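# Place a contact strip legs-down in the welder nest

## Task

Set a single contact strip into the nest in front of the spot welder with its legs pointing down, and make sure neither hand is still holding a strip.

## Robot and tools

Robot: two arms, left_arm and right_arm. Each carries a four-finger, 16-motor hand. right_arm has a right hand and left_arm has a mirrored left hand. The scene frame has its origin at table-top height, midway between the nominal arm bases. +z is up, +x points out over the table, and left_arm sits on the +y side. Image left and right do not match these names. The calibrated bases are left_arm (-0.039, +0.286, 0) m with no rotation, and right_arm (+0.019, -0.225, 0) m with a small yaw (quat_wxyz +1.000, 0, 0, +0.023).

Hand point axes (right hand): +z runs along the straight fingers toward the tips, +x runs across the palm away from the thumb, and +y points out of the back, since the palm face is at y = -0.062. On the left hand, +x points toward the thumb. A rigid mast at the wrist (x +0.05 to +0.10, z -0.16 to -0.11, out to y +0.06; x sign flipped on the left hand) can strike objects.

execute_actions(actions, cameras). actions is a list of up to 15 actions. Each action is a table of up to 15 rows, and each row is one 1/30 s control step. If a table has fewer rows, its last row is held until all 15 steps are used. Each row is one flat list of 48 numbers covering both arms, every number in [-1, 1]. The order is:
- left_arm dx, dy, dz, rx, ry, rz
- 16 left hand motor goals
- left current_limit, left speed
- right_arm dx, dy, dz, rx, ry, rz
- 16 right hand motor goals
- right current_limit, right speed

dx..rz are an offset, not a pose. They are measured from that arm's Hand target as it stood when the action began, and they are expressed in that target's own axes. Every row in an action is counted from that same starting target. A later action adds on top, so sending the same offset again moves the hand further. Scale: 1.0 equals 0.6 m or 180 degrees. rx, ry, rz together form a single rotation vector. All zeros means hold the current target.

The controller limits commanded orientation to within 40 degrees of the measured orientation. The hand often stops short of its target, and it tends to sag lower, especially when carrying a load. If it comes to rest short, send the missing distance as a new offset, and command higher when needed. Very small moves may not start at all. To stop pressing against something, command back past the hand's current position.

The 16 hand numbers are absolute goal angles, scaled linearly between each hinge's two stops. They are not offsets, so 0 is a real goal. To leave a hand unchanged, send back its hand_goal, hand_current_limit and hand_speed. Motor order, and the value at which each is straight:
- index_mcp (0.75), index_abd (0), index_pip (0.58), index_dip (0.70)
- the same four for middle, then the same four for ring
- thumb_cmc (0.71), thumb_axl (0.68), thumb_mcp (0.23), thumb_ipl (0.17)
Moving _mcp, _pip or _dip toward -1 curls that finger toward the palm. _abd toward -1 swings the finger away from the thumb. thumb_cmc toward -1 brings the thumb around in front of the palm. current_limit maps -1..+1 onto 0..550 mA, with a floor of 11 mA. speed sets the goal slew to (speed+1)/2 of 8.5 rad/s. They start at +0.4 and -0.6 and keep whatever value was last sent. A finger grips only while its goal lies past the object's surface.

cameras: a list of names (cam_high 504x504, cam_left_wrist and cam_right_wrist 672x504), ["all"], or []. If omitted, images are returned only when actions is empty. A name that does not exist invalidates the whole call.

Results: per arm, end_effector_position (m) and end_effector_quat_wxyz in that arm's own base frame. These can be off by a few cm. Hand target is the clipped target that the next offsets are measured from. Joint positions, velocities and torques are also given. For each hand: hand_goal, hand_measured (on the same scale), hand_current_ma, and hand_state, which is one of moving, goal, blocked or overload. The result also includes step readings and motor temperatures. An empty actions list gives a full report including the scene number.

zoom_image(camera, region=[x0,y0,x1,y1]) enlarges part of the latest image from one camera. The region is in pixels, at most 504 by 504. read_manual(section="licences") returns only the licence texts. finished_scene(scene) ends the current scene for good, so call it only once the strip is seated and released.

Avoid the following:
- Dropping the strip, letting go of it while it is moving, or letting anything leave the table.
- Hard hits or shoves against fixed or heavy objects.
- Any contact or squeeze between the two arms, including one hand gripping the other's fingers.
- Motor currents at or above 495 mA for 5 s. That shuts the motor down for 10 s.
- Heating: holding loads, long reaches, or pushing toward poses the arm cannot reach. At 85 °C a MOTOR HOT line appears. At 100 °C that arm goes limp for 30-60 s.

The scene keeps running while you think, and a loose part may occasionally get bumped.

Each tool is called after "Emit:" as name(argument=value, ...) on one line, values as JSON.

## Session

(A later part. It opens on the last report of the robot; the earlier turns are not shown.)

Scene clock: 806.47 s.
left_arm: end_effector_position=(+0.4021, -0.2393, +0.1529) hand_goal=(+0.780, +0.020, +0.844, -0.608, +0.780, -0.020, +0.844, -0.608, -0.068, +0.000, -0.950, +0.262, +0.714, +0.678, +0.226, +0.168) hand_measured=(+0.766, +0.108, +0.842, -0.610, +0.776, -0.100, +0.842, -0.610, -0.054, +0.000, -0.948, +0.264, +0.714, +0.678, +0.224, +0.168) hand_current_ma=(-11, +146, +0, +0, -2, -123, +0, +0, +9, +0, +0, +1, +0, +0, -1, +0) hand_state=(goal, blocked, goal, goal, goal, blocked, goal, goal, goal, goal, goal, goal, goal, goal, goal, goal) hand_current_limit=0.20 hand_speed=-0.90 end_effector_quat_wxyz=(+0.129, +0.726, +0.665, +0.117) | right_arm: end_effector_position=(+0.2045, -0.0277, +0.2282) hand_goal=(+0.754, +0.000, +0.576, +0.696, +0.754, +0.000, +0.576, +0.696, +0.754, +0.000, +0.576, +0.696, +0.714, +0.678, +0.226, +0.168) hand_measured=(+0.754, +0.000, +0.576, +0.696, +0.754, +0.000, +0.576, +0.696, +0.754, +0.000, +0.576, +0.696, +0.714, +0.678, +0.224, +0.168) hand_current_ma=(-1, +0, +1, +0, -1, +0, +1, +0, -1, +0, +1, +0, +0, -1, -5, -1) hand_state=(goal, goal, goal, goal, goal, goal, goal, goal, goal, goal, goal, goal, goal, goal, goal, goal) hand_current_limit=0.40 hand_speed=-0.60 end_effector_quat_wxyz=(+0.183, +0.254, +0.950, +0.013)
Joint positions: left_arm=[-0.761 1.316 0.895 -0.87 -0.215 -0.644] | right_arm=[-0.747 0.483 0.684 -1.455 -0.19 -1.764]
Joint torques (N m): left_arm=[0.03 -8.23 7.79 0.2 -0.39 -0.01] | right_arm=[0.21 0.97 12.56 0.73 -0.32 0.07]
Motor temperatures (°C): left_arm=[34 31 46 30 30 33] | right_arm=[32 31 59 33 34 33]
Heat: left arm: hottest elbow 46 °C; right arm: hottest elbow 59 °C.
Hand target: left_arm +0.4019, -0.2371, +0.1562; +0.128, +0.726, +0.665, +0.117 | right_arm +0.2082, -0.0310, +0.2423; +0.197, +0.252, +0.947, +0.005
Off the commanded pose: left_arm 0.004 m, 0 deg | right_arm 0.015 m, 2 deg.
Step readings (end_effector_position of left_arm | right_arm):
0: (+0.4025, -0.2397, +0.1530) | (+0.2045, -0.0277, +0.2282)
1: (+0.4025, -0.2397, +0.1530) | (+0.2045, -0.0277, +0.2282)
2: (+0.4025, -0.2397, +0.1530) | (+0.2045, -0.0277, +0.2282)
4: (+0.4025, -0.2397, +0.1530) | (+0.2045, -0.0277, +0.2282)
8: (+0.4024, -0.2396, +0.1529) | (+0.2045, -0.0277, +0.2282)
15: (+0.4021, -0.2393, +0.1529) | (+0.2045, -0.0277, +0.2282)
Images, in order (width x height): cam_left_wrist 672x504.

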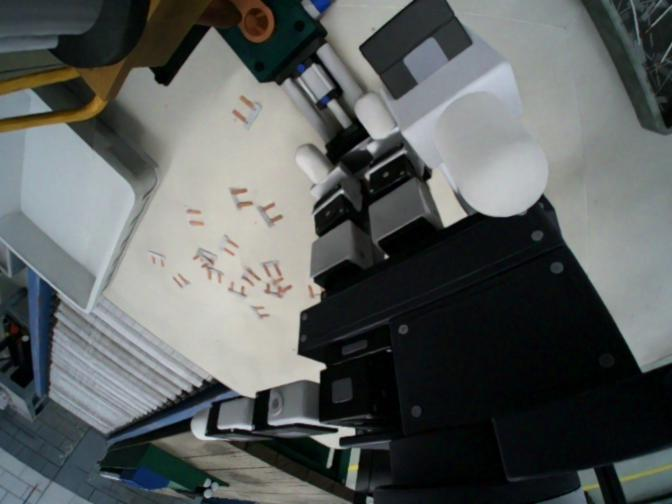

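Emit:
execute_actions(actions=[[[0,0.0046,-0.0125,0,0,0,0.79,0.02,0.843,-0.609,0.78,-0.02,0.843,-0.609,-0.068,0,-0.95,0.262,0.714,0.678,0.226,0.168,0.2,-0.9,0,0,0,0,0,0,0.754,0,0.576,0.696,0.754,0,0.576,0.696,0.754,0,0.576,0.696,0.714,0.678,0.226,0.168,0.4,-0.6]]], cameras=["cam_left_wrist"])

Emit:
zoom_image(camera="cam_left_wrist", region=[345, 150, 380, 185])

Scene clock: 814.97 s.
left_arm: end_effector_position=(+0.3983, -0.2356, +0.1525) hand_goal=(+0.790, +0.020, +0.844, -0.608, +0.780, -0.020, +0.844, -0.608, -0.068, +0.000, -0.950, +0.262, +0.714, +0.678, +0.226, +0.168) hand_measured=(+0.778, +0.108, +0.842, -0.610, +0.778, -0.100, +0.842, -0.610, -0.054, +0.000, -0.948, +0.264, +0.714, +0.678, +0.224, +0.168) hand_current_ma=(-8, +146, -1, +0, -1, -123, +0, +0, +9, +0, +0, +1, +0, +0, -1, +0) hand_state=(goal, blocked, goal, goal, goal, blocked, goal, goal, goal, goal, goal, goal, goal, goal, goal, goal) hand_current_limit=0.20 hand_speed=-0.90 end_effector_quat_wxyz=(+0.120, +0.728, +0.665, +0.117) | right_arm: end_effector_position=(+0.2045, -0.0277, +0.2282) hand_goal=(+0.754, +0.000, +0.576, +0.696, +0.754, +0.000, +0.576, +0.696, +0.754, +0.000, +0.576, +0.696, +0.714, +0.678, +0.226, +0.168) hand_measured=(+0.754, +0.000, +0.576, +0.696, +0.754, +0.000, +0.576, +0.696, +0.754, +0.000, +0.576, +0.696, +0.714, +0.678, +0.224, +0.168) hand_current_ma=(-1, +0, +1, +0, -1, +0, +1, +0, -1, +0, +1, +0, +0, -1, -5, -1) hand_state=(goal, goal, goal, goal, goal, goal, goal, goal, goal, goal, goal, goal, goal, goal, goal, goal) hand_current_limit=0.40 hand_speed=-0.60 end_effector_quat_wxyz=(+0.183, +0.254, +0.950, +0.013)
Joint positions: left_arm=[-0.761 1.311 0.895 -0.895 -0.215 -0.644] | right_arm=[-0.747 0.483 0.684 -1.455 -0.19 -1.764]
Joint torques (N m): left_arm=[-0.03 -8.41 8.9 0.23 -0.38 -0.02] | right_arm=[-0.62 0.26 12.42 0.68 -0.29 0.08]
Motor temperatures (°C): left_arm=[34 31 46 30 30 33] | right_arm=[32 31 59 33 34 33]
Heat: left arm: hottest elbow 46 °C; right arm: hottest elbow 59 °C.
Hand target: left_arm +0.4019, -0.2371, +0.1642; +0.128, +0.726, +0.665, +0.118 | right_arm +0.2082, -0.0310, +0.2423; +0.197, +0.252, +0.947, +0.005
Off the commanded pose: left_arm 0.012 m, 1 deg | right_arm 0.015 m, 2 deg.
Step readings (end_effector_position of left_arm | right_arm):
0: (+0.4021, -0.2393, +0.1529) | (+0.2045, -0.0277, +0.2282)
1: (+0.4021, -0.2393, +0.1529) | (+0.2045, -0.0277, +0.2282)
2: (+0.4018, -0.2390, +0.1529) | (+0.2045, -0.0277, +0.2282)
4: (+0.4008, -0.2380, +0.1527) | (+0.2045, -0.0277, +0.2282)
8: (+0.3988, -0.2361, +0.1526) | (+0.2045, -0.0277, +0.2282)
15: (+0.3983, -0.2356, +0.1526) | (+0.2045, -0.0277, +0.2282)
Images, in order (width x height): cam_left_wrist 672x504.

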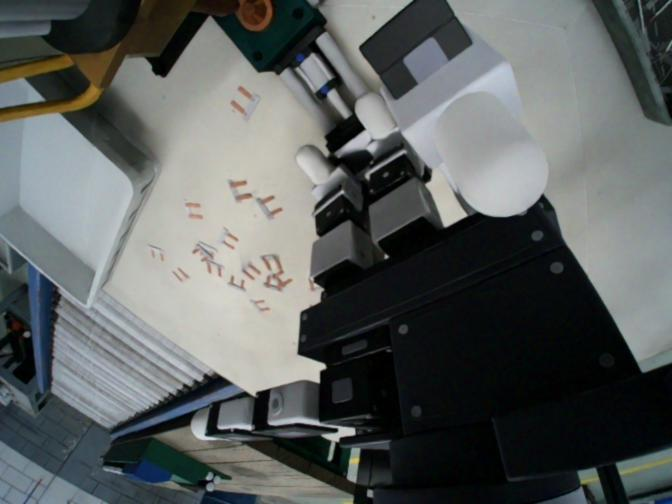

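Scaled by 14.400 from the camera's 672x504 image, which has a finer 960x720 frame.

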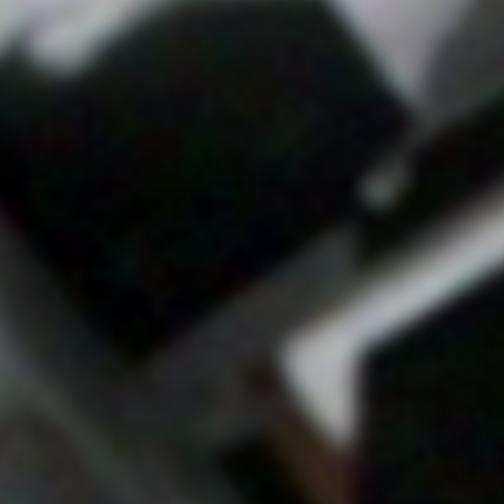

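Emit:
execute_actions(actions=[[[0,0.0069,-0.0188,0,0,0,0.79,0.02,0.843,-0.609,0.78,-0.02,0.843,-0.609,-0.068,0,-0.95,0.262,0.714,0.678,0.226,0.168,0.2,-0.9,0,0,0,0,0,0,0.754,0,0.576,0.696,0.754,0,0.576,0.696,0.754,0,0.576,0.696,0.714,0.678,0.226,0.168,0.4,-0.6]],[[0,0.0034,-0.0094,0,0,0,0.79,0.02,0.843,-0.609,0.78,-0.02,0.843,-0.609,-0.068,0,-0.95,0.262,0.714,0.678,0.226,0.168,0.2,-0.9,0,0,0,0,0,0,0.754,0,0.576,0.696,0.754,0,0.576,0.696,0.754,0,0.576,0.696,0.714,0.678,0.226,0.168,0.4,-0.6]]], cameras=["cam_left_wrist"])

Emit:
zoom_image(camera="cam_left_wrist", region=[345, 150, 380, 185])

Scene clock: 824.43 s.
left_arm: end_effector_position=(+0.3895, -0.2272, +0.1536) hand_goal=(+0.790, +0.020, +0.844, -0.608, +0.780, -0.020, +0.844, -0.608, -0.068, +0.000, -0.950, +0.262, +0.714, +0.678, +0.226, +0.168) hand_measured=(+0.788, +0.108, +0.842, -0.610, +0.780, -0.100, +0.842, -0.610, -0.054, +0.000, -0.948, +0.264, +0.714, +0.678, +0.224, +0.168) hand_current_ma=(+0, +146, -1, +0, +0, -123, +0, +0, +9, +0, +0, +1, +0, +0, -1, +0) hand_state=(goal, blocked, goal, goal, goal, blocked, goal, goal, goal, goal, goal, goal, goal, goal, goal, goal) hand_current_limit=0.20 hand_speed=-0.90 end_effector_quat_wxyz=(+0.100, +0.731, +0.665, +0.115) | right_arm: end_effector_position=(+0.2045, -0.0277, +0.2282) hand_goal=(+0.754, +0.000, +0.576, +0.696, +0.754, +0.000, +0.576, +0.696, +0.754, +0.000, +0.576, +0.696, +0.714, +0.678, +0.226, +0.168) hand_measured=(+0.754, +0.000, +0.576, +0.696, +0.754, +0.000, +0.576, +0.696, +0.754, +0.000, +0.576, +0.696, +0.714, +0.678, +0.224, +0.168) hand_current_ma=(-1, +0, +1, +0, -1, +0, +1, +0, -1, +0, +1, +0, +0, -1, -5, -1) hand_state=(goal, goal, goal, goal, goal, goal, goal, goal, goal, goal, goal, goal, goal, goal, goal, goal) hand_current_limit=0.40 hand_speed=-0.60 end_effector_quat_wxyz=(+0.183, +0.254, +0.950, +0.013)
Joint positions: left_arm=[-0.761 1.294 0.895 -0.951 -0.215 -0.644] | right_arm=[-0.747 0.483 0.684 -1.455 -0.19 -1.764]
Joint torques (N m): left_arm=[-0.03 -8.47 11.38 0.29 -0.39 -0.02] | right_arm=[-0.26 0.79 12.45 0.76 -0.31 0.06]
Motor temperatures (°C): left_arm=[34 32 46 30 30 33] | right_arm=[32 31 59 33 34 33]
Heat: left arm: hottest elbow 46 °C; right arm: hottest elbow 59 °C.
Hand target: left_arm +0.4019, -0.2371, +0.1822; +0.128, +0.726, +0.665, +0.118 | right_arm +0.2082, -0.0310, +0.2423; +0.197, +0.252, +0.947, +0.005
Off the commanded pose: left_arm 0.033 m, 3 deg | right_arm 0.015 m, 2 deg.
Step readings (end_effector_position of left_arm | right_arm):
0: (+0.3983, -0.2356, +0.1525) | (+0.2045, -0.0277, +0.2282)
1: (+0.3982, -0.2355, +0.1525) | (+0.2045, -0.0277, +0.2282)
2: (+0.3978, -0.2351, +0.1524) | (+0.2045, -0.0277, +0.2282)
4: (+0.3962, -0.2336, +0.1524) | (+0.2045, -0.0277, +0.2282)
8: (+0.3934, -0.2310, +0.1524) | (+0.2045, -0.0277, +0.2282)
15: (+0.3924, -0.2300, +0.1520) | (+0.2045, -0.0277, +0.2282)
16: (+0.3924, -0.2299, +0.1520) | (+0.2045, -0.0277, +0.2282)
17: (+0.3921, -0.2297, +0.1520) | (+0.2045, -0.0277, +0.2282)
19: (+0.3913, -0.2290, +0.1520) | (+0.2045, -0.0277, +0.2282)
23: (+0.3901, -0.2278, +0.1529) | (+0.2045, -0.0277, +0.2282)
30: (+0.3895, -0.2273, +0.1537) | (+0.2045, -0.0277, +0.2282)
Images, in order (width x height): cam_left_wrist 672x504.

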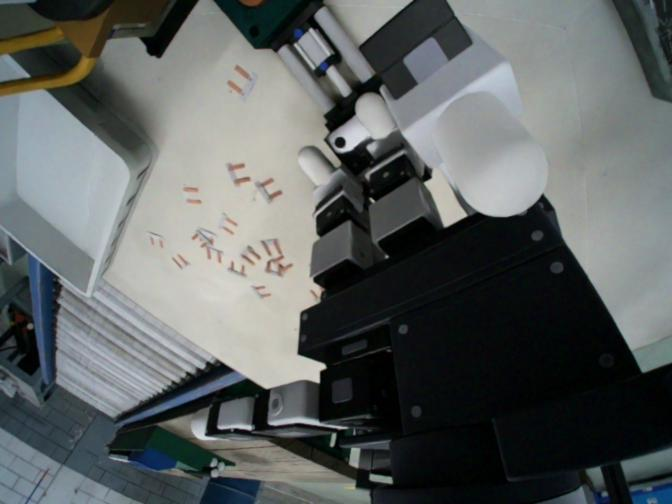

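Scaled by 14.400 from the camera's 672x504 image, which has a finer 960x720 frame.

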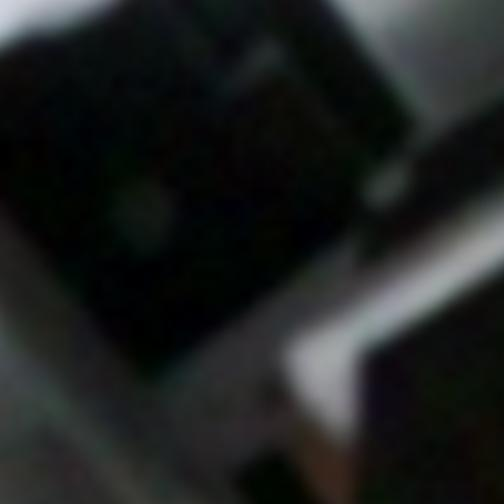

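Emit:
execute_actions(actions=[[[0,0.01,-0.0275,0,0,0,0.754,0.02,0.869,-0.609,0.754,-0.02,0.869,-0.609,-0.068,0,-0.95,0.262,0.714,0.678,0.226,0.168,0.2,-0.8,0,0,0,0,0,0,0.754,0,0.576,0.696,0.754,0,0.576,0.696,0.754,0,0.576,0.696,0.714,0.678,0.226,0.168,0.4,-0.6]],[[0,0.011,-0.018,0,0,0,0.754,0.02,0.869,-0.609,0.754,-0.02,0.869,-0.609,-0.068,0,-0.95,0.262,0.714,0.678,0.226,0.168,0.2,-0.8,0,0,0,0,0,0,0.754,0,0.576,0.696,0.754,0,0.576,0.696,0.754,0,0.576,0.696,0.714,0.678,0.226,0.168,0.4,-0.6]],[[0,-0.0187,0.0512,0,0,0,0.754,0.02,0.869,-0.609,0.754,-0.02,0.869,-0.609,-0.068,0,-0.95,0.262,0.714,0.678,0.226,0.168,0.2,-0.8,0,0,0,0,0,0,0.754,0,0.576,0.696,0.754,0,0.576,0.696,0.754,0,0.576,0.696,0.714,0.678,0.226,0.168,0.4,-0.6]]], cameras=["cam_left_wrist"])

Emit:
zoom_image(camera="cam_left_wrist", region=[345, 150, 380, 185])

Scene clock: 840.07 s.
left_arm: end_effector_position=(+0.4008, -0.2381, +0.1811) hand_goal=(+0.754, +0.020, +0.870, -0.608, +0.754, -0.020, +0.870, -0.608, -0.068, +0.000, -0.950, +0.262, +0.714, +0.678, +0.226, +0.168) hand_measured=(+0.760, +0.108, +0.864, -0.610, +0.758, -0.100, +0.864, -0.610, -0.054, +0.000, -0.948, +0.264, +0.714, +0.678, +0.224, +0.168) hand_current_ma=(+2, +146, -2, +0, +1, -123, -2, +0, +9, +0, +0, +1, +0, +0, -1, +0) hand_state=(goal, blocked, goal, goal, goal, blocked, goal, goal, goal, goal, goal, goal, goal, goal, goal, goal) hand_current_limit=0.20 hand_speed=-0.80 end_effector_quat_wxyz=(+0.125, +0.727, +0.665, +0.117) | right_arm: end_effector_position=(+0.2045, -0.0277, +0.2282) hand_goal=(+0.754, +0.000, +0.576, +0.696, +0.754, +0.000, +0.576, +0.696, +0.754, +0.000, +0.576, +0.696, +0.714, +0.678, +0.226, +0.168) hand_measured=(+0.754, +0.000, +0.576, +0.696, +0.754, +0.000, +0.576, +0.696, +0.754, +0.000, +0.576, +0.696, +0.714, +0.678, +0.224, +0.168) hand_current_ma=(-1, +0, +1, +0, -1, +0, +1, +0, -1, +0, +1, +0, +0, -1, -5, -1) hand_state=(goal, goal, goal, goal, goal, goal, goal, goal, goal, goal, goal, goal, goal, goal, goal, goal) hand_current_limit=0.40 hand_speed=-0.60 end_effector_quat_wxyz=(+0.183, +0.254, +0.950, +0.013)
Joint positions: left_arm=[-0.761 1.285 0.949 -0.964 -0.215 -0.644] | right_arm=[-0.747 0.483 0.684 -1.455 -0.19 -1.764]
Joint torques (N m): left_arm=[0.32 -7.3 7.51 1.32 -0.35 0.03] | right_arm=[0.09 0.85 12.36 0.81 -0.29 0.05]
Motor temperatures (°C): left_arm=[34 31 47 30 30 33] | right_arm=[32 31 59 33 34 33]
Heat: left arm: hottest elbow 47 °C; right arm: hottest elbow 59 °C.
Hand target: left_arm +0.4044, -0.2373, +0.1795; +0.128, +0.726, +0.665, +0.118 | right_arm +0.2082, -0.0310, +0.2423; +0.197, +0.252, +0.947, +0.005
Off the commanded pose: left_arm 0.004 m, 0 deg | right_arm 0.015 m, 2 deg.
Step readings (end_effector_position of left_arm | right_arm):
0: (+0.3895, -0.2272, +0.1536) | (+0.2045, -0.0277, +0.2282)
1: (+0.3894, -0.2272, +0.1536) | (+0.2045, -0.0277, +0.2282)
2: (+0.3890, -0.2268, +0.1537) | (+0.2045, -0.0277, +0.2282)
4: (+0.3873, -0.2251, +0.1542) | (+0.2045, -0.0277, +0.2282)
8: (+0.3865, -0.2244, +0.1613) | (+0.2045, -0.0277, +0.2282)
15: (+0.3883, -0.2260, +0.1693) | (+0.2045, -0.0277, +0.2282)
16: (+0.3881, -0.2259, +0.1692) | (+0.2045, -0.0277, +0.2282)
17: (+0.3878, -0.2256, +0.1692) | (+0.2045, -0.0277, +0.2282)
19: (+0.3872, -0.2251, +0.1702) | (+0.2045, -0.0277, +0.2282)
23: (+0.3888, -0.2265, +0.1759) | (+0.2045, -0.0277, +0.2282)
30: (+0.3899, -0.2276, +0.1797) | (+0.2045, -0.0277, +0.2282)
31: (+0.3898, -0.2276, +0.1797) | (+0.2045, -0.0277, +0.2282)
32: (+0.3901, -0.2278, +0.1798) | (+0.2045, -0.0277, +0.2282)
34: (+0.3925, -0.2301, +0.1813) | (+0.2045, -0.0277, +0.2282)
38: (+0.3982, -0.2355, +0.1834) | (+0.2045, -0.0277, +0.2282)
45: (+0.4006, -0.2379, +0.1811) | (+0.2045, -0.0277, +0.2282)
Images, in order (width x height): cam_left_wrist 672x504.

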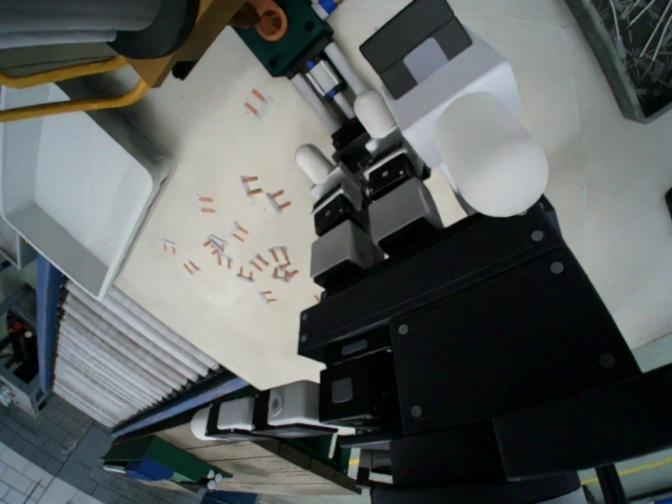

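Scaled by 14.400 from the camera's 672x504 image, which has a finer 960x720 frame.

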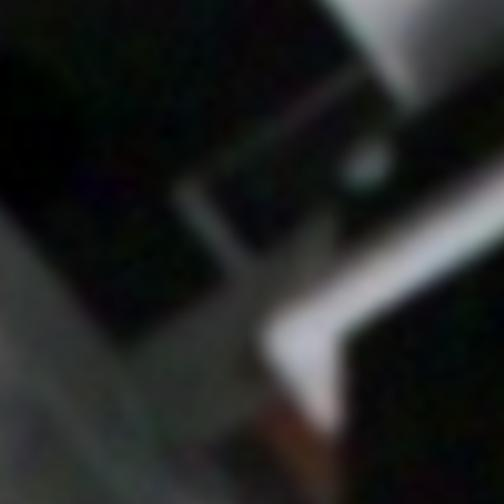

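Emit:
execute_actions(actions=[[[-0.0024,-0.0089,0.0287,0,0,0,0.754,0.02,0.869,-0.609,0.754,-0.02,0.869,-0.609,-0.068,0,-0.95,0.262,0.714,0.678,0.226,0.168,0.2,-0.8,0,0,0,0,0,0,0.754,0,0.576,0.696,0.754,0,0.576,0.696,0.754,0,0.576,0.696,0.714,0.678,0.226,0.168,0.4,-0.6]]], cameras=["cam_left_wrist"])

Emit:
zoom_image(camera="cam_left_wrist", region=[345, 150, 380, 185])

Scene clock: 853.53 s.
left_arm: end_effector_position=(+0.4019, -0.2391, +0.1611) hand_goal=(+0.754, +0.020, +0.870, -0.608, +0.754, -0.020, +0.870, -0.608, -0.068, +0.000, -0.950, +0.262, +0.714, +0.678, +0.226, +0.168) hand_measured=(+0.760, +0.108, +0.864, -0.610, +0.758, -0.100, +0.864, -0.610, -0.054, +0.000, -0.948, +0.264, +0.714, +0.678, +0.224, +0.168) hand_current_ma=(+2, +146, -2, +0, +1, -123, -2, +0, +9, +0, +0, +1, +0, +0, -1, +0) hand_state=(goal, blocked, goal, goal, goal, blocked, goal, goal, goal, goal, goal, goal, goal, goal, goal, goal) hand_current_limit=0.20 hand_speed=-0.80 end_effector_quat_wxyz=(+0.123, +0.727, +0.665, +0.117) | right_arm: end_effector_position=(+0.2045, -0.0277, +0.2282) hand_goal=(+0.754, +0.000, +0.576, +0.696, +0.754, +0.000, +0.576, +0.696, +0.754, +0.000, +0.576, +0.696, +0.714, +0.678, +0.226, +0.168) hand_measured=(+0.754, +0.000, +0.576, +0.696, +0.754, +0.000, +0.576, +0.696, +0.754, +0.000, +0.576, +0.696, +0.714, +0.678, +0.224, +0.168) hand_current_ma=(-1, +0, +1, +0, -1, +0, +1, +0, -1, +0, +1, +0, +0, -1, -5, -1) hand_state=(goal, goal, goal, goal, goal, goal, goal, goal, goal, goal, goal, goal, goal, goal, goal, goal) hand_current_limit=0.40 hand_speed=-0.60 end_effector_quat_wxyz=(+0.183, +0.254, +0.950, +0.013)
Joint positions: left_arm=[-0.761 1.312 0.919 -0.912 -0.215 -0.644] | right_arm=[-0.747 0.483 0.684 -1.455 -0.19 -1.764]
Joint torques (N m): left_arm=[0.21 -7.65 7.43 1.32 -0.37 0.01] | right_arm=[0.15 0.32 12.49 0.62 -0.3 0.16]
Motor temperatures (°C): left_arm=[34 31 48 30 30 33] | right_arm=[32 31 59 33 34 33]
Heat: left arm: hottest elbow 48 °C; right arm: hottest elbow 59 °C.
Hand target: left_arm +0.4052, -0.2388, +0.1615; +0.128, +0.726, +0.665, +0.118 | right_arm +0.2082, -0.0310, +0.2423; +0.197, +0.252, +0.947, +0.005
Off the commanded pose: left_arm 0.003 m, 1 deg | right_arm 0.015 m, 2 deg.
Step readings (end_effector_position of left_arm | right_arm):
0: (+0.4009, -0.2382, +0.1811) | (+0.2045, -0.0277, +0.2282)
1: (+0.4009, -0.2382, +0.1812) | (+0.2045, -0.0277, +0.2282)
2: (+0.4012, -0.2384, +0.1808) | (+0.2045, -0.0277, +0.2282)
4: (+0.4020, -0.2392, +0.1788) | (+0.2045, -0.0277, +0.2282)
8: (+0.4017, -0.2389, +0.1680) | (+0.2045, -0.0277, +0.2282)
15: (+0.4017, -0.2389, +0.1610) | (+0.2045, -0.0277, +0.2282)
Images, in order (width x height): cam_left_wrist 672x504.

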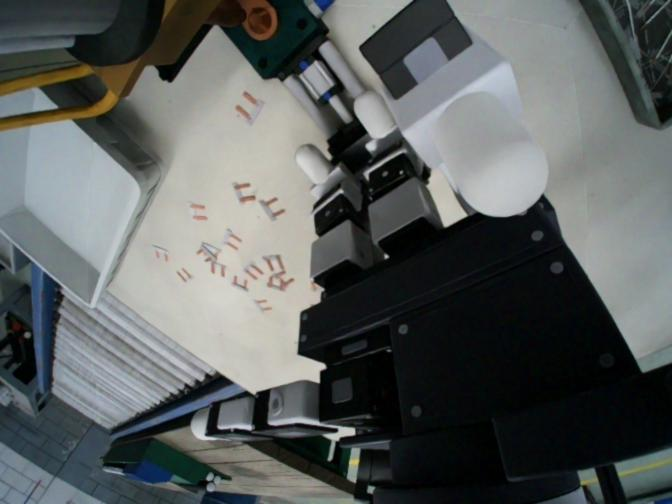

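Scaled by 14.400 from the camera's 672x504 image, which has a finer 960x720 frame.

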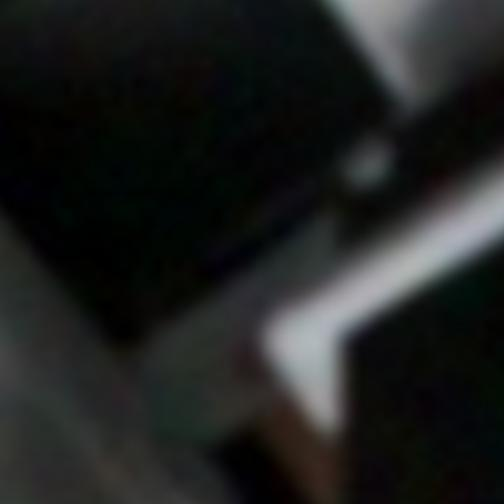

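Emit:
zoom_image(camera="cam_left_wrist", region=[350, 158, 372, 178])

Scaled by 22.909 from the camera's 672x504 image, which has a finer 960x720 frame.

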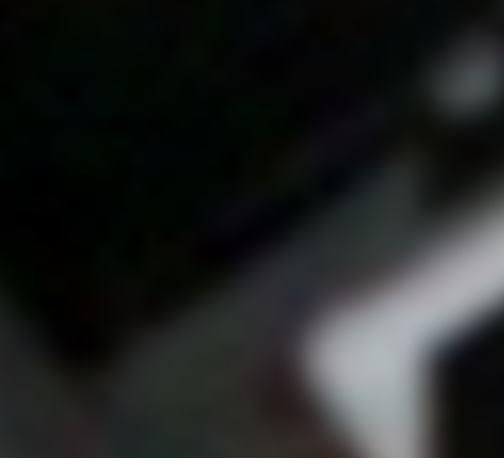

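Emit:
execute_actions(actions=[[[-0.005,-0.0012,0.0068,0,0,0,0.754,0.02,0.869,-0.609,0.754,-0.02,0.869,-0.609,-0.068,0,-0.95,0.262,0.714,0.678,0.226,0.168,0.2,-0.8,0,0,0,0,0,0,0.754,0,0.576,0.696,0.754,0,0.576,0.696,0.754,0,0.576,0.696,0.714,0.678,0.226,0.168,0.4,-0.6]]])

Scene clock: 882.23 s.
left_arm: end_effector_position=(+0.4038, -0.2409, +0.1593) hand_goal=(+0.754, +0.020, +0.870, -0.608, +0.754, -0.020, +0.870, -0.608, -0.068, +0.000, -0.950, +0.262, +0.714, +0.678, +0.226, +0.168) hand_measured=(+0.760, +0.108, +0.864, -0.610, +0.758, -0.100, +0.864, -0.610, -0.054, +0.000, -0.948, +0.264, +0.714, +0.678, +0.224, +0.168) hand_current_ma=(+2, +146, -2, +0, +1, -123, -2, +0, +9, +0, +0, +1, +0, +0, -1, +0) hand_state=(goal, blocked, goal, goal, goal, blocked, goal, goal, goal, goal, goal, goal, goal, goal, goal, goal) hand_current_limit=0.20 hand_speed=-0.80 end_effector_quat_wxyz=(+0.125, +0.727, +0.665, +0.117) | right_arm: end_effector_position=(+0.2045, -0.0277, +0.2282) hand_goal=(+0.754, +0.000, +0.576, +0.696, +0.754, +0.000, +0.576, +0.696, +0.754, +0.000, +0.576, +0.696, +0.714, +0.678, +0.226, +0.168) hand_measured=(+0.754, +0.000, +0.576, +0.696, +0.754, +0.000, +0.576, +0.696, +0.754, +0.000, +0.576, +0.696, +0.714, +0.678, +0.224, +0.168) hand_current_ma=(-1, +0, +1, +0, -1, +0, +1, +0, -1, +0, +1, +0, +0, -1, -5, -1) hand_state=(goal, goal, goal, goal, goal, goal, goal, goal, goal, goal, goal, goal, goal, goal, goal, goal) hand_current_limit=0.40 hand_speed=-0.60 end_effector_quat_wxyz=(+0.183, +0.254, +0.950, +0.013)
Joint positions: left_arm=[-0.761 1.319 0.919 -0.9 -0.215 -0.644] | right_arm=[-0.747 0.483 0.684 -1.455 -0.19 -1.764]
Joint torques (N m): left_arm=[-0.15 -7.47 7.31 1.33 -0.43 -0.04] | right_arm=[-0.44 0.26 12.62 0.79 -0.27 0.08]
Motor temperatures (°C): left_arm=[34 31 47 30 30 33] | right_arm=[32 31 59 33 34 33]
Heat: left arm: hottest elbow 47 °C; right arm: hottest elbow 59 °C.
Hand target: left_arm +0.4056, -0.2418, +0.1574; +0.128, +0.726, +0.665, +0.118 | right_arm +0.2082, -0.0310, +0.2423; +0.197, +0.252, +0.947, +0.005
Off the commanded pose: left_arm 0.003 m, 0 deg | right_arm 0.015 m, 2 deg.
Step readings (end_effector_position of left_arm | right_arm):
0: (+0.4019, -0.2391, +0.1611) | (+0.2045, -0.0277, +0.2282)
1: (+0.4019, -0.2391, +0.1611) | (+0.2045, -0.0277, +0.2282)
2: (+0.4021, -0.2393, +0.1613) | (+0.2045, -0.0277, +0.2282)
4: (+0.4026, -0.2398, +0.1615) | (+0.2045, -0.0277, +0.2282)
8: (+0.4035, -0.2406, +0.1606) | (+0.2045, -0.0277, +0.2282)
15: (+0.4038, -0.2409, +0.1593) | (+0.2045, -0.0277, +0.2282)

Emit:
execute_actions(actions=[[[0.0012,-0.0043,0.0057,0,0,0,0.754,0.02,0.869,-0.609,0.754,-0.02,0.869,-0.609,-0.068,0,-0.95,0.262,0.714,0.678,0.226,0.168,0.2,-0.8,0,0,0,0,0,0,0.754,0,0.576,0.696,0.754,0,0.576,0.696,0.754,0,0.576,0.696,0.714,0.678,0.226,0.168,0.4,-0.6]]])

Scene clock: 891.50 s.
left_arm: end_effector_position=(+0.4030, -0.2402, +0.1557) hand_goal=(+0.754, +0.020, +0.870, -0.608, +0.754, -0.020, +0.870, -0.608, -0.068, +0.000, -0.950, +0.262, +0.714, +0.678, +0.226, +0.168) hand_measured=(+0.760, +0.108, +0.864, -0.610, +0.758, -0.100, +0.864, -0.610, -0.054, +0.000, -0.948, +0.264, +0.714, +0.678, +0.224, +0.168) hand_current_ma=(+2, +146, -2, +0, +1, -123, -2, +0, +9, +0, +0, +1, +0, +0, -1, +0) hand_state=(goal, blocked, goal, goal, goal, blocked, goal, goal, goal, goal, goal, goal, goal, goal, goal, goal) hand_current_limit=0.20 hand_speed=-0.80 end_effector_quat_wxyz=(+0.125, +0.727, +0.665, +0.117) | right_arm: end_effector_position=(+0.2045, -0.0277, +0.2282) hand_goal=(+0.754, +0.000, +0.576, +0.696, +0.754, +0.000, +0.576, +0.696, +0.754, +0.000, +0.576, +0.696, +0.714, +0.678, +0.226, +0.168) hand_measured=(+0.754, +0.000, +0.576, +0.696, +0.754, +0.000, +0.576, +0.696, +0.754, +0.000, +0.576, +0.696, +0.714, +0.678, +0.224, +0.168) hand_current_ma=(-1, +0, +1, +0, -1, +0, +1, +0, -1, +0, +1, +0, +0, -1, -5, -1) hand_state=(goal, goal, goal, goal, goal, goal, goal, goal, goal, goal, goal, goal, goal, goal, goal, goal) hand_current_limit=0.40 hand_speed=-0.60 end_effector_quat_wxyz=(+0.183, +0.254, +0.950, +0.013)
Joint positions: left_arm=[-0.761 1.32 0.909 -0.888 -0.215 -0.644] | right_arm=[-0.747 0.483 0.684 -1.455 -0.19 -1.764]
Joint torques (N m): left_arm=[-0.21 -7.41 7.21 1.35 -0.44 -0.05] | right_arm=[-0.5 0.38 12.48 0.53 -0.27 0.12]
Motor temperatures (°C): left_arm=[34 32 47 30 30 33] | right_arm=[32 31 59 33 34 33]
Heat: left arm: hottest elbow 47 °C; right arm: hottest elbow 59 °C.
Hand target: left_arm +0.4044, -0.2410, +0.1532; +0.128, +0.726, +0.665, +0.118 | right_arm +0.2082, -0.0310, +0.2423; +0.197, +0.252, +0.947, +0.005
Off the commanded pose: left_arm 0.003 m, 0 deg | right_arm 0.015 m, 2 deg.
Step readings (end_effector_position of left_arm | right_arm):
0: (+0.4038, -0.2409, +0.1593) | (+0.2045, -0.0277, +0.2282)
1: (+0.4038, -0.2409, +0.1593) | (+0.2045, -0.0277, +0.2282)
2: (+0.4039, -0.2411, +0.1594) | (+0.2045, -0.0277, +0.2282)
4: (+0.4041, -0.2412, +0.1590) | (+0.2045, -0.0277, +0.2282)
8: (+0.4031, -0.2403, +0.1566) | (+0.2045, -0.0277, +0.2282)
15: (+0.4029, -0.2401, +0.1556) | (+0.2045, -0.0277, +0.2282)

Emit:
execute_actions(actions=[[[0.0003,-0.0027,0.0044,0,0,0,0.754,0.02,0.869,-0.609,0.754,-0.02,0.869,-0.609,-0.068,0,-0.95,0.262,0.714,0.678,0.226,0.168,0.2,-0.8,0,0,0,0,0,0,0.754,0,0.576,0.696,0.754,0,0.576,0.696,0.754,0,0.576,0.696,0.714,0.678,0.226,0.168,0.4,-0.6]]], cameras=["cam_left_wrist"])

Emit:
zoom_image(camera="cam_left_wrist", region=[350, 158, 372, 178])

Scene clock: 899.17 s.
left_arm: end_effector_position=(+0.4027, -0.2399, +0.1532) hand_goal=(+0.754, +0.020, +0.870, -0.608, +0.754, -0.020, +0.870, -0.608, -0.068, +0.000, -0.950, +0.262, +0.714, +0.678, +0.226, +0.168) hand_measured=(+0.758, +0.108, +0.864, -0.610, +0.758, -0.100, +0.864, -0.610, -0.054, +0.000, -0.948, +0.264, +0.714, +0.678, +0.224, +0.168) hand_current_ma=(+1, +146, -2, +0, +1, -123, -2, +0, +9, +0, +0, +1, +0, +0, -1, +0) hand_state=(goal, blocked, goal, goal, goal, blocked, goal, goal, goal, goal, goal, goal, goal, goal, goal, goal) hand_current_limit=0.20 hand_speed=-0.80 end_effector_quat_wxyz=(+0.126, +0.727, +0.665, +0.117) | right_arm: end_effector_position=(+0.2045, -0.0277, +0.2282) hand_goal=(+0.754, +0.000, +0.576, +0.696, +0.754, +0.000, +0.576, +0.696, +0.754, +0.000, +0.576, +0.696, +0.714, +0.678, +0.226, +0.168) hand_measured=(+0.754, +0.000, +0.576, +0.696, +0.754, +0.000, +0.576, +0.696, +0.754, +0.000, +0.576, +0.696, +0.714, +0.678, +0.224, +0.168) hand_current_ma=(-1, +0, +1, +0, -1, +0, +1, +0, -1, +0, +1, +0, +0, -1, -5, -1) hand_state=(goal, goal, goal, goal, goal, goal, goal, goal, goal, goal, goal, goal, goal, goal, goal, goal) hand_current_limit=0.40 hand_speed=-0.60 end_effector_quat_wxyz=(+0.183, +0.254, +0.950, +0.013)
Joint positions: left_arm=[-0.761 1.321 0.903 -0.88 -0.215 -0.644] | right_arm=[-0.747 0.483 0.684 -1.455 -0.19 -1.764]
Joint torques (N m): left_arm=[-0.26 -7.41 7.15 1.33 -0.44 -0.05] | right_arm=[-0.32 0.5 12.55 0.73 -0.3 0.11]
Motor temperatures (°C): left_arm=[34 32 47 30 30 33] | right_arm=[32 31 59 33 34 33]
Heat: left arm: hottest elbow 47 °C; right arm: hottest elbow 59 °C.
Hand target: left_arm +0.4039, -0.2408, +0.1503; +0.128, +0.726, +0.665, +0.118 | right_arm +0.2082, -0.0310, +0.2423; +0.197, +0.252, +0.947, +0.005
Off the commanded pose: left_arm 0.003 m, 0 deg | right_arm 0.015 m, 2 deg.
Step readings (end_effector_position of left_arm | right_arm):
0: (+0.4030, -0.2402, +0.1557) | (+0.2045, -0.0277, +0.2282)
1: (+0.4030, -0.2402, +0.1557) | (+0.2045, -0.0277, +0.2282)
2: (+0.4030, -0.2402, +0.1557) | (+0.2045, -0.0277, +0.2282)
4: (+0.4033, -0.2404, +0.1556) | (+0.2045, -0.0277, +0.2282)
8: (+0.4028, -0.2400, +0.1539) | (+0.2045, -0.0277, +0.2282)
15: (+0.4027, -0.2399, +0.1531) | (+0.2045, -0.0277, +0.2282)
Images, in order (width x height): cam_left_wrist 672x504.

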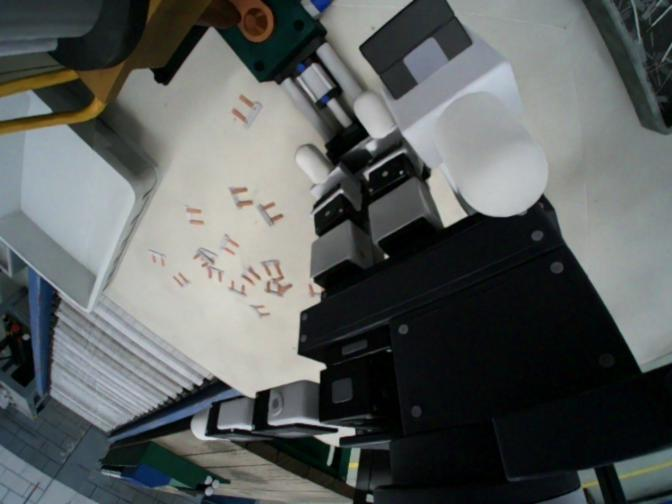

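Scaled by 22.909 from the camera's 672x504 image, which has a finer 960x720 frame.

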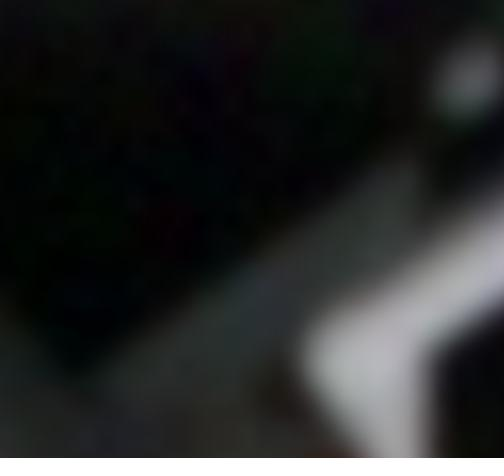

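Emit:
execute_actions(actions=[[[0,0,0,0,0,0,0.754,0.14,0.869,-0.609,0.754,-0.13,0.869,-0.609,-0.068,0,-0.95,0.262,0.714,0.678,0.226,0.168,0.2,-0.85,0,0,0,0,0,0,0.754,0,0.576,0.696,0.754,0,0.576,0.696,0.754,0,0.576,0.696,0.714,0.678,0.226,0.168,0.4,-0.6]]], cameras=["cam_left_wrist"])

Emit:
zoom_image(camera="cam_left_wrist", region=[345, 150, 380, 185])

Scene clock: 905.90 s.
left_arm: end_effector_position=(+0.4027, -0.2399, +0.1532) hand_goal=(+0.754, +0.140, +0.870, -0.608, +0.754, -0.130, +0.870, -0.608, -0.068, +0.000, -0.950, +0.262, +0.714, +0.678, +0.226, +0.168) hand_measured=(+0.756, +0.134, +0.866, -0.610, +0.758, -0.128, +0.868, -0.610, -0.054, +0.000, -0.948, +0.264, +0.714, +0.678, +0.224, +0.168) hand_current_ma=(+1, -2, -1, +0, +1, +0, -1, +0, +9, +0, +0, +1, +0, +0, -1, +0) hand_state=(goal, goal, goal, goal, goal, goal, goal, goal, goal, goal, goal, goal, goal, goal, goal, goal) hand_current_limit=0.20 hand_speed=-0.85 end_effector_quat_wxyz=(+0.126, +0.727, +0.665, +0.117) | right_arm: end_effector_position=(+0.2045, -0.0277, +0.2282) hand_goal=(+0.754, +0.000, +0.576, +0.696, +0.754, +0.000, +0.576, +0.696, +0.754, +0.000, +0.576, +0.696, +0.714, +0.678, +0.226, +0.168) hand_measured=(+0.754, +0.000, +0.576, +0.696, +0.754, +0.000, +0.576, +0.696, +0.754, +0.000, +0.576, +0.696, +0.714, +0.678, +0.224, +0.168) hand_current_ma=(-1, +0, +1, +0, -1, +0, +1, +0, -1, +0, +1, +0, +0, -1, -5, -1) hand_state=(goal, goal, goal, goal, goal, goal, goal, goal, goal, goal, goal, goal, goal, goal, goal, goal) hand_current_limit=0.40 hand_speed=-0.60 end_effector_quat_wxyz=(+0.183, +0.254, +0.950, +0.013)
Joint positions: left_arm=[-0.761 1.321 0.903 -0.88 -0.215 -0.644] | right_arm=[-0.747 0.483 0.684 -1.455 -0.19 -1.764]
Joint torques (N m): left_arm=[-0.26 -7.36 7.15 1.33 -0.44 -0.06] | right_arm=[0.15 0.97 12.52 0.87 -0.32 0.08]
Motor temperatures (°C): left_arm=[34 32 47 30 30 33] | right_arm=[32 31 59 33 34 33]
Heat: left arm: hottest elbow 47 °C; right arm: hottest elbow 59 °C.
Hand target: left_arm +0.4039, -0.2408, +0.1503; +0.128, +0.726, +0.665, +0.118 | right_arm +0.2082, -0.0310, +0.2423; +0.197, +0.252, +0.947, +0.005
Off the commanded pose: left_arm 0.003 m, 0 deg | right_arm 0.015 m, 2 deg.
Step readings (end_effector_position of left_arm | right_arm):
0: (+0.4027, -0.2399, +0.1532) | (+0.2045, -0.0277, +0.2282)
1: (+0.4027, -0.2399, +0.1532) | (+0.2045, -0.0277, +0.2282)
2: (+0.4027, -0.2399, +0.1532) | (+0.2045, -0.0277, +0.2282)
4: (+0.4027, -0.2399, +0.1532) | (+0.2045, -0.0277, +0.2282)
8: (+0.4027, -0.2399, +0.1532) | (+0.2045, -0.0277, +0.2282)
15: (+0.4027, -0.2399, +0.1532) | (+0.2045, -0.0277, +0.2282)
Images, in order (width x height): cam_left_wrist 672x504.

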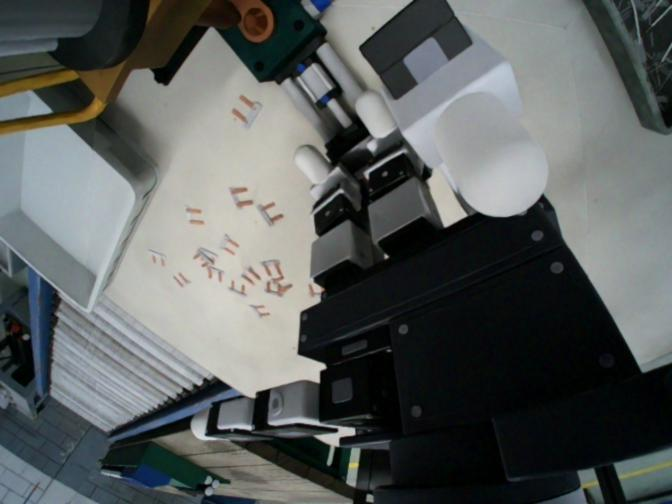

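Scaled by 14.400 from the camera's 672x504 image, which has a finer 960x720 frame.

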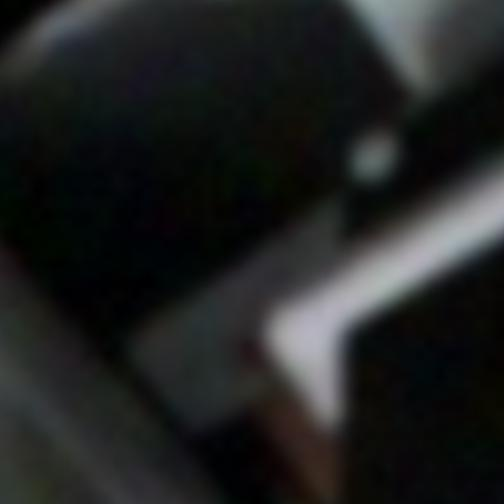

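Emit:
execute_actions(actions=[[[0,0,0,0,0,0,0.754,0.14,0.869,-0.609,0.754,-0.085,0.869,-0.609,-0.068,0,-0.95,0.262,0.714,0.678,0.226,0.168,0.2,-0.9,0,0,0,0,0,0,0.754,0,0.576,0.696,0.754,0,0.576,0.696,0.754,0,0.576,0.696,0.714,0.678,0.226,0.168,0.4,-0.6]]], cameras=["cam_left_wrist"])

Emit:
zoom_image(camera="cam_left_wrist", region=[345, 150, 380, 185])

Scene clock: 936.13 s.
left_arm: end_effector_position=(+0.4028, -0.2400, +0.1532) hand_goal=(+0.754, +0.140, +0.870, -0.608, +0.754, -0.084, +0.870, -0.608, -0.068, +0.000, -0.950, +0.262, +0.714, +0.678, +0.226, +0.168) hand_measured=(+0.756, +0.138, +0.868, -0.610, +0.756, -0.094, +0.868, -0.610, -0.054, +0.000, -0.948, +0.264, +0.714, +0.678, +0.224, +0.168) hand_current_ma=(+1, +0, -1, +0, +1, -4, -1, +0, +9, +0, +0, +1, +0, +0, -1, +0) hand_state=(goal, goal, goal, goal, goal, goal, goal, goal, goal, goal, goal, goal, goal, goal, goal, goal) hand_current_limit=0.20 hand_speed=-0.90 end_effector_quat_wxyz=(+0.126, +0.726, +0.665, +0.117) | right_arm: end_effector_position=(+0.2045, -0.0277, +0.2282) hand_goal=(+0.754, +0.000, +0.576, +0.696, +0.754, +0.000, +0.576, +0.696, +0.754, +0.000, +0.576, +0.696, +0.714, +0.678, +0.226, +0.168) hand_measured=(+0.754, +0.000, +0.576, +0.696, +0.754, +0.000, +0.576, +0.696, +0.754, +0.000, +0.576, +0.696, +0.714, +0.678, +0.224, +0.168) hand_current_ma=(-1, +0, +1, +0, -1, +0, +1, +0, -1, +0, +1, +0, +0, -1, -5, -1) hand_state=(goal, goal, goal, goal, goal, goal, goal, goal, goal, goal, goal, goal, goal, goal, goal, goal) hand_current_limit=0.40 hand_speed=-0.60 end_effector_quat_wxyz=(+0.183, +0.254, +0.950, +0.013)
Joint positions: left_arm=[-0.761 1.321 0.903 -0.879 -0.215 -0.644] | right_arm=[-0.747 0.483 0.684 -1.455 -0.19 -1.764]
Joint torques (N m): left_arm=[-0.26 -7.36 7.15 1.32 -0.45 -0.06] | right_arm=[-0.38 0.38 12.59 0.87 -0.32 0.06]
Motor temperatures (°C): left_arm=[34 32 47 30 30 33] | right_arm=[32 31 60 33 34 33]
Heat: left arm: hottest elbow 47 °C; right arm: hottest elbow 60 °C.
Hand target: left_arm +0.4038, -0.2408, +0.1503; +0.128, +0.726, +0.665, +0.118 | right_arm +0.2082, -0.0310, +0.2423; +0.197, +0.252, +0.947, +0.005
Off the commanded pose: left_arm 0.003 m, 0 deg | right_arm 0.015 m, 2 deg.
Step readings (end_effector_position of left_arm | right_arm):
0: (+0.4027, -0.2399, +0.1532) | (+0.2045, -0.0277, +0.2282)
1: (+0.4027, -0.2399, +0.1532) | (+0.2045, -0.0277, +0.2282)
2: (+0.4027, -0.2399, +0.1532) | (+0.2045, -0.0277, +0.2282)
4: (+0.4027, -0.2399, +0.1532) | (+0.2045, -0.0277, +0.2282)
8: (+0.4028, -0.2400, +0.1532) | (+0.2045, -0.0277, +0.2282)
15: (+0.4028, -0.2400, +0.1532) | (+0.2045, -0.0277, +0.2282)
Images, in order (width x height): cam_left_wrist 672x504.

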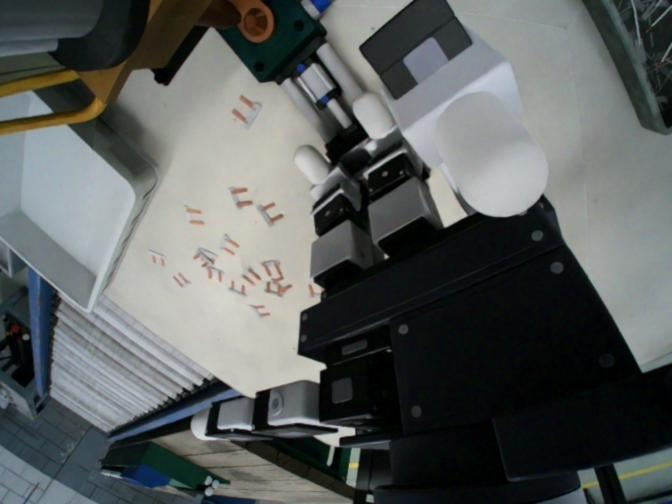

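Scaled by 14.400 from the camera's 672x504 image, which has a finer 960x720 frame.

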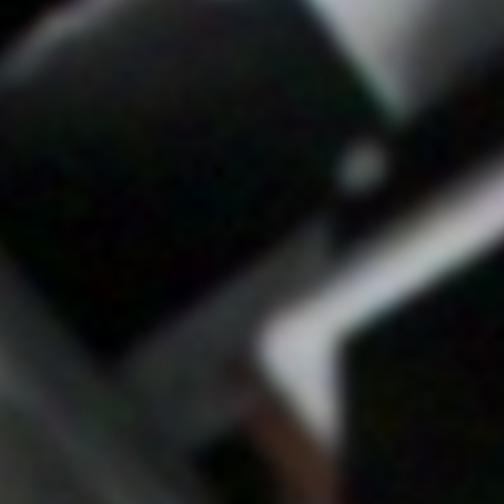

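Emit:
execute_actions(actions=[[[0,0,0,0,0,0,0.754,0.14,0.869,-0.609,0.754,-0.072,0.869,-0.609,-0.068,0,-0.95,0.262,0.714,0.678,0.226,0.168,0.2,-0.9,0,0,0,0,0,0,0.754,0,0.576,0.696,0.754,0,0.576,0.696,0.754,0,0.576,0.696,0.714,0.678,0.226,0.168,0.4,-0.6]]], cameras=["cam_left_wrist"])

Emit:
zoom_image(camera="cam_left_wrist", region=[345, 150, 380, 185])

Scene clock: 943.40 s.
left_arm: end_effector_position=(+0.4029, -0.2401, +0.1533) hand_goal=(+0.754, +0.140, +0.870, -0.608, +0.754, -0.072, +0.870, -0.608, -0.068, +0.000, -0.950, +0.262, +0.714, +0.678, +0.226, +0.168) hand_measured=(+0.756, +0.140, +0.868, -0.610, +0.756, -0.090, +0.868, -0.610, -0.054, +0.000, -0.948, +0.264, +0.714, +0.678, +0.224, +0.168) hand_current_ma=(+1, +0, +0, +0, +0, -10, -1, +0, +9, +0, +0, +1, +0, +0, -1, +0) hand_state=(goal, goal, goal, goal, goal, goal, goal, goal, goal, goal, goal, goal, goal, goal, goal, goal) hand_current_limit=0.20 hand_speed=-0.90 end_effector_quat_wxyz=(+0.126, +0.726, +0.665, +0.117) | right_arm: end_effector_position=(+0.2045, -0.0277, +0.2282) hand_goal=(+0.754, +0.000, +0.576, +0.696, +0.754, +0.000, +0.576, +0.696, +0.754, +0.000, +0.576, +0.696, +0.714, +0.678, +0.226, +0.168) hand_measured=(+0.754, +0.000, +0.576, +0.696, +0.754, +0.000, +0.576, +0.696, +0.754, +0.000, +0.576, +0.696, +0.714, +0.678, +0.224, +0.168) hand_current_ma=(-1, +0, +1, +0, -1, +0, +1, +0, -1, +0, +1, +0, +0, -1, -5, -1) hand_state=(goal, goal, goal, goal, goal, goal, goal, goal, goal, goal, goal, goal, goal, goal, goal, goal) hand_current_limit=0.40 hand_speed=-0.60 end_effector_quat_wxyz=(+0.183, +0.254, +0.950, +0.013)
Joint positions: left_arm=[-0.761 1.321 0.903 -0.879 -0.215 -0.644] | right_arm=[-0.747 0.483 0.684 -1.455 -0.19 -1.764]
Joint torques (N m): left_arm=[-0.26 -7.36 7.13 1.29 -0.45 -0.06] | right_arm=[0.21 0.79 12.63 0.68 -0.26 0.08]
Motor temperatures (°C): left_arm=[34 32 47 30 30 33] | right_arm=[32 31 60 33 34 33]
Heat: left arm: hottest elbow 47 °C; right arm: hottest elbow 60 °C.
Hand target: left_arm +0.4039, -0.2408, +0.1503; +0.128, +0.726, +0.665, +0.118 | right_arm +0.2082, -0.0310, +0.2423; +0.197, +0.252, +0.947, +0.005
Off the commanded pose: left_arm 0.003 m, 0 deg | right_arm 0.015 m, 2 deg.
Step readings (end_effector_position of left_arm | right_arm):
0: (+0.4028, -0.2400, +0.1532) | (+0.2045, -0.0277, +0.2282)
1: (+0.4028, -0.2400, +0.1532) | (+0.2045, -0.0277, +0.2282)
2: (+0.4028, -0.2400, +0.1532) | (+0.2045, -0.0277, +0.2282)
4: (+0.4029, -0.2401, +0.1533) | (+0.2045, -0.0277, +0.2282)
8: (+0.4029, -0.2401, +0.1533) | (+0.2045, -0.0277, +0.2282)
15: (+0.4029, -0.2401, +0.1533) | (+0.2045, -0.0277, +0.2282)
Images, in order (width x height): cam_left_wrist 672x504.

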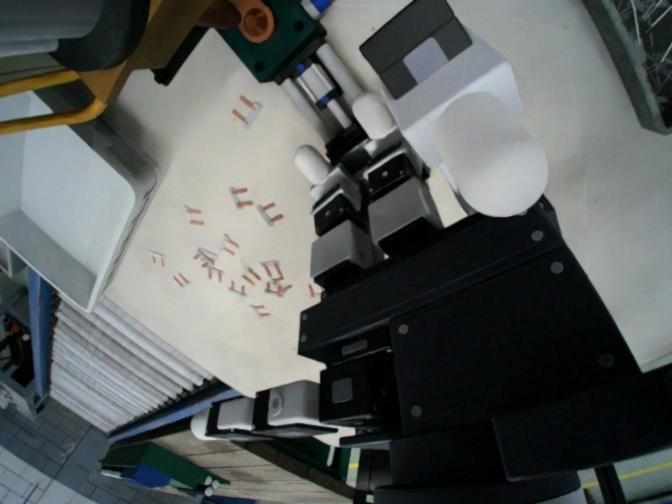

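Scaled by 14.400 from the camera's 672x504 image, which has a finer 960x720 frame.

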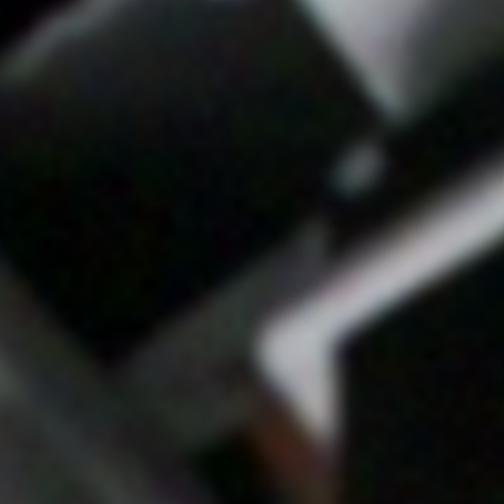

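Emit:
execute_actions(actions=[[[0,0,0,0,0,0,0.754,0.14,0.869,-0.609,0.754,-0.14,0.869,-0.609,-0.068,0,-0.95,0.262,0.714,0.678,0.226,0.168,0.2,-0.85,0,0,0,0,0,0,0.754,0,0.576,0.696,0.754,0,0.576,0.696,0.754,0,0.576,0.696,0.714,0.678,0.226,0.168,0.4,-0.6]],[[0,0,0,0,0,0,0.754,0.45,0.869,-0.609,0.754,-0.45,0.869,-0.609,-0.068,0,-0.95,0.262,0.714,0.678,0.226,0.168,0.2,-0.7,0,0,0,0,0,0,0.754,0,0.576,0.696,0.754,0,0.576,0.696,0.754,0,0.576,0.696,0.714,0.678,0.226,0.168,0.4,-0.6]]], cameras=["cam_left_wrist"])

Emit:
zoom_image(camera="cam_left_wrist", region=[335, 140, 385, 190])

Scene clock: 953.97 s.
left_arm: end_effector_position=(+0.4030, -0.2401, +0.1533) hand_goal=(+0.754, +0.450, +0.870, -0.608, +0.754, -0.450, +0.870, -0.608, -0.068, +0.000, -0.950, +0.262, +0.714, +0.678, +0.226, +0.168) hand_measured=(+0.754, +0.442, +0.868, -0.610, +0.756, -0.444, +0.868, -0.610, -0.054, +0.000, -0.948, +0.264, +0.714, +0.678, +0.224, +0.168) hand_current_ma=(+0, -2, +0, +0, +0, +2, -1, +0, +9, +0, +0, +1, +0, +0, -1, +0) hand_state=(goal, goal, goal, goal, goal, goal, goal, goal, goal, goal, goal, goal, goal, goal, goal, goal) hand_current_limit=0.20 hand_speed=-0.70 end_effector_quat_wxyz=(+0.127, +0.726, +0.665, +0.117) | right_arm: end_effector_position=(+0.2045, -0.0277, +0.2282) hand_goal=(+0.754, +0.000, +0.576, +0.696, +0.754, +0.000, +0.576, +0.696, +0.754, +0.000, +0.576, +0.696, +0.714, +0.678, +0.226, +0.168) hand_measured=(+0.754, +0.000, +0.576, +0.696, +0.754, +0.000, +0.576, +0.696, +0.754, +0.000, +0.576, +0.696, +0.714, +0.678, +0.224, +0.168) hand_current_ma=(-1, +0, +1, +0, -1, +0, +1, +0, -1, +0, +1, +0, +0, -1, -5, -1) hand_state=(goal, goal, goal, goal, goal, goal, goal, goal, goal, goal, goal, goal, goal, goal, goal, goal) hand_current_limit=0.40 hand_speed=-0.60 end_effector_quat_wxyz=(+0.183, +0.254, +0.950, +0.013)
Joint positions: left_arm=[-0.761 1.321 0.903 -0.878 -0.215 -0.644] | right_arm=[-0.747 0.483 0.684 -1.455 -0.19 -1.764]
Joint torques (N m): left_arm=[-0.26 -7.41 7.15 1.26 -0.44 -0.05] | right_arm=[-0.38 0.56 12.44 0.57 -0.26 0.11]
Motor temperatures (°C): left_arm=[34 32 47 30 30 33] | right_arm=[32 31 60 33 34 33]
Heat: left arm: hottest elbow 47 °C; right arm: hottest elbow 60 °C.
Hand target: left_arm +0.4038, -0.2408, +0.1503; +0.128, +0.726, +0.665, +0.118 | right_arm +0.2082, -0.0310, +0.2423; +0.197, +0.252, +0.947, +0.005
Off the commanded pose: left_arm 0.003 m, 0 deg | right_arm 0.015 m, 2 deg.
Step readings (end_effector_position of left_arm | right_arm):
0: (+0.4029, -0.2401, +0.1533) | (+0.2045, -0.0277, +0.2282)
1: (+0.4029, -0.2401, +0.1533) | (+0.2045, -0.0277, +0.2282)
2: (+0.4029, -0.2401, +0.1533) | (+0.2045, -0.0277, +0.2282)
4: (+0.4029, -0.2401, +0.1533) | (+0.2045, -0.0277, +0.2282)
8: (+0.4029, -0.2401, +0.1533) | (+0.2045, -0.0277, +0.2282)
15: (+0.4029, -0.2401, +0.1533) | (+0.2045, -0.0277, +0.2282)
16: (+0.4029, -0.2401, +0.1533) | (+0.2045, -0.0277, +0.2282)
17: (+0.4029, -0.2401, +0.1533) | (+0.2045, -0.0277, +0.2282)
19: (+0.4029, -0.2401, +0.1533) | (+0.2045, -0.0277, +0.2282)
23: (+0.4030, -0.2401, +0.1533) | (+0.2045, -0.0277, +0.2282)
30: (+0.4030, -0.2401, +0.1533) | (+0.2045, -0.0277, +0.2282)
Images, in order (width x height): cam_left_wrist 672x504.

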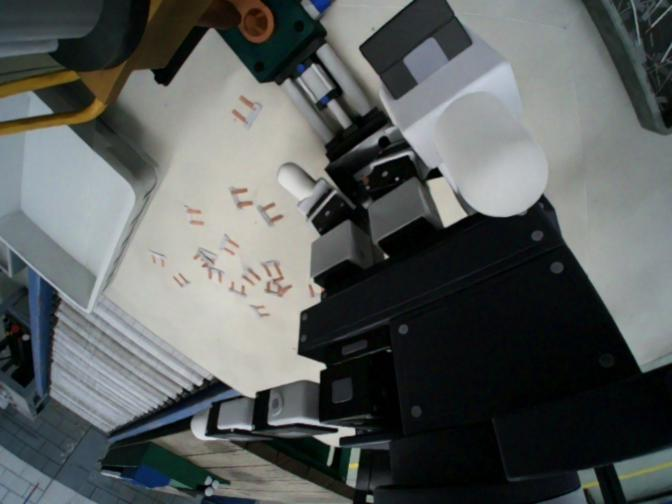

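Scaled by 10.080 from the camera's 672x504 image, which has a finer 960x720 frame.

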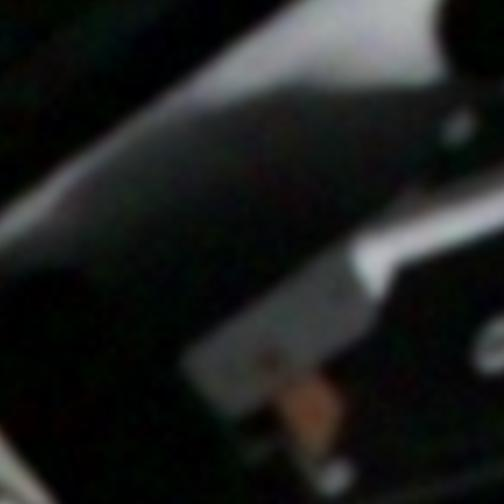

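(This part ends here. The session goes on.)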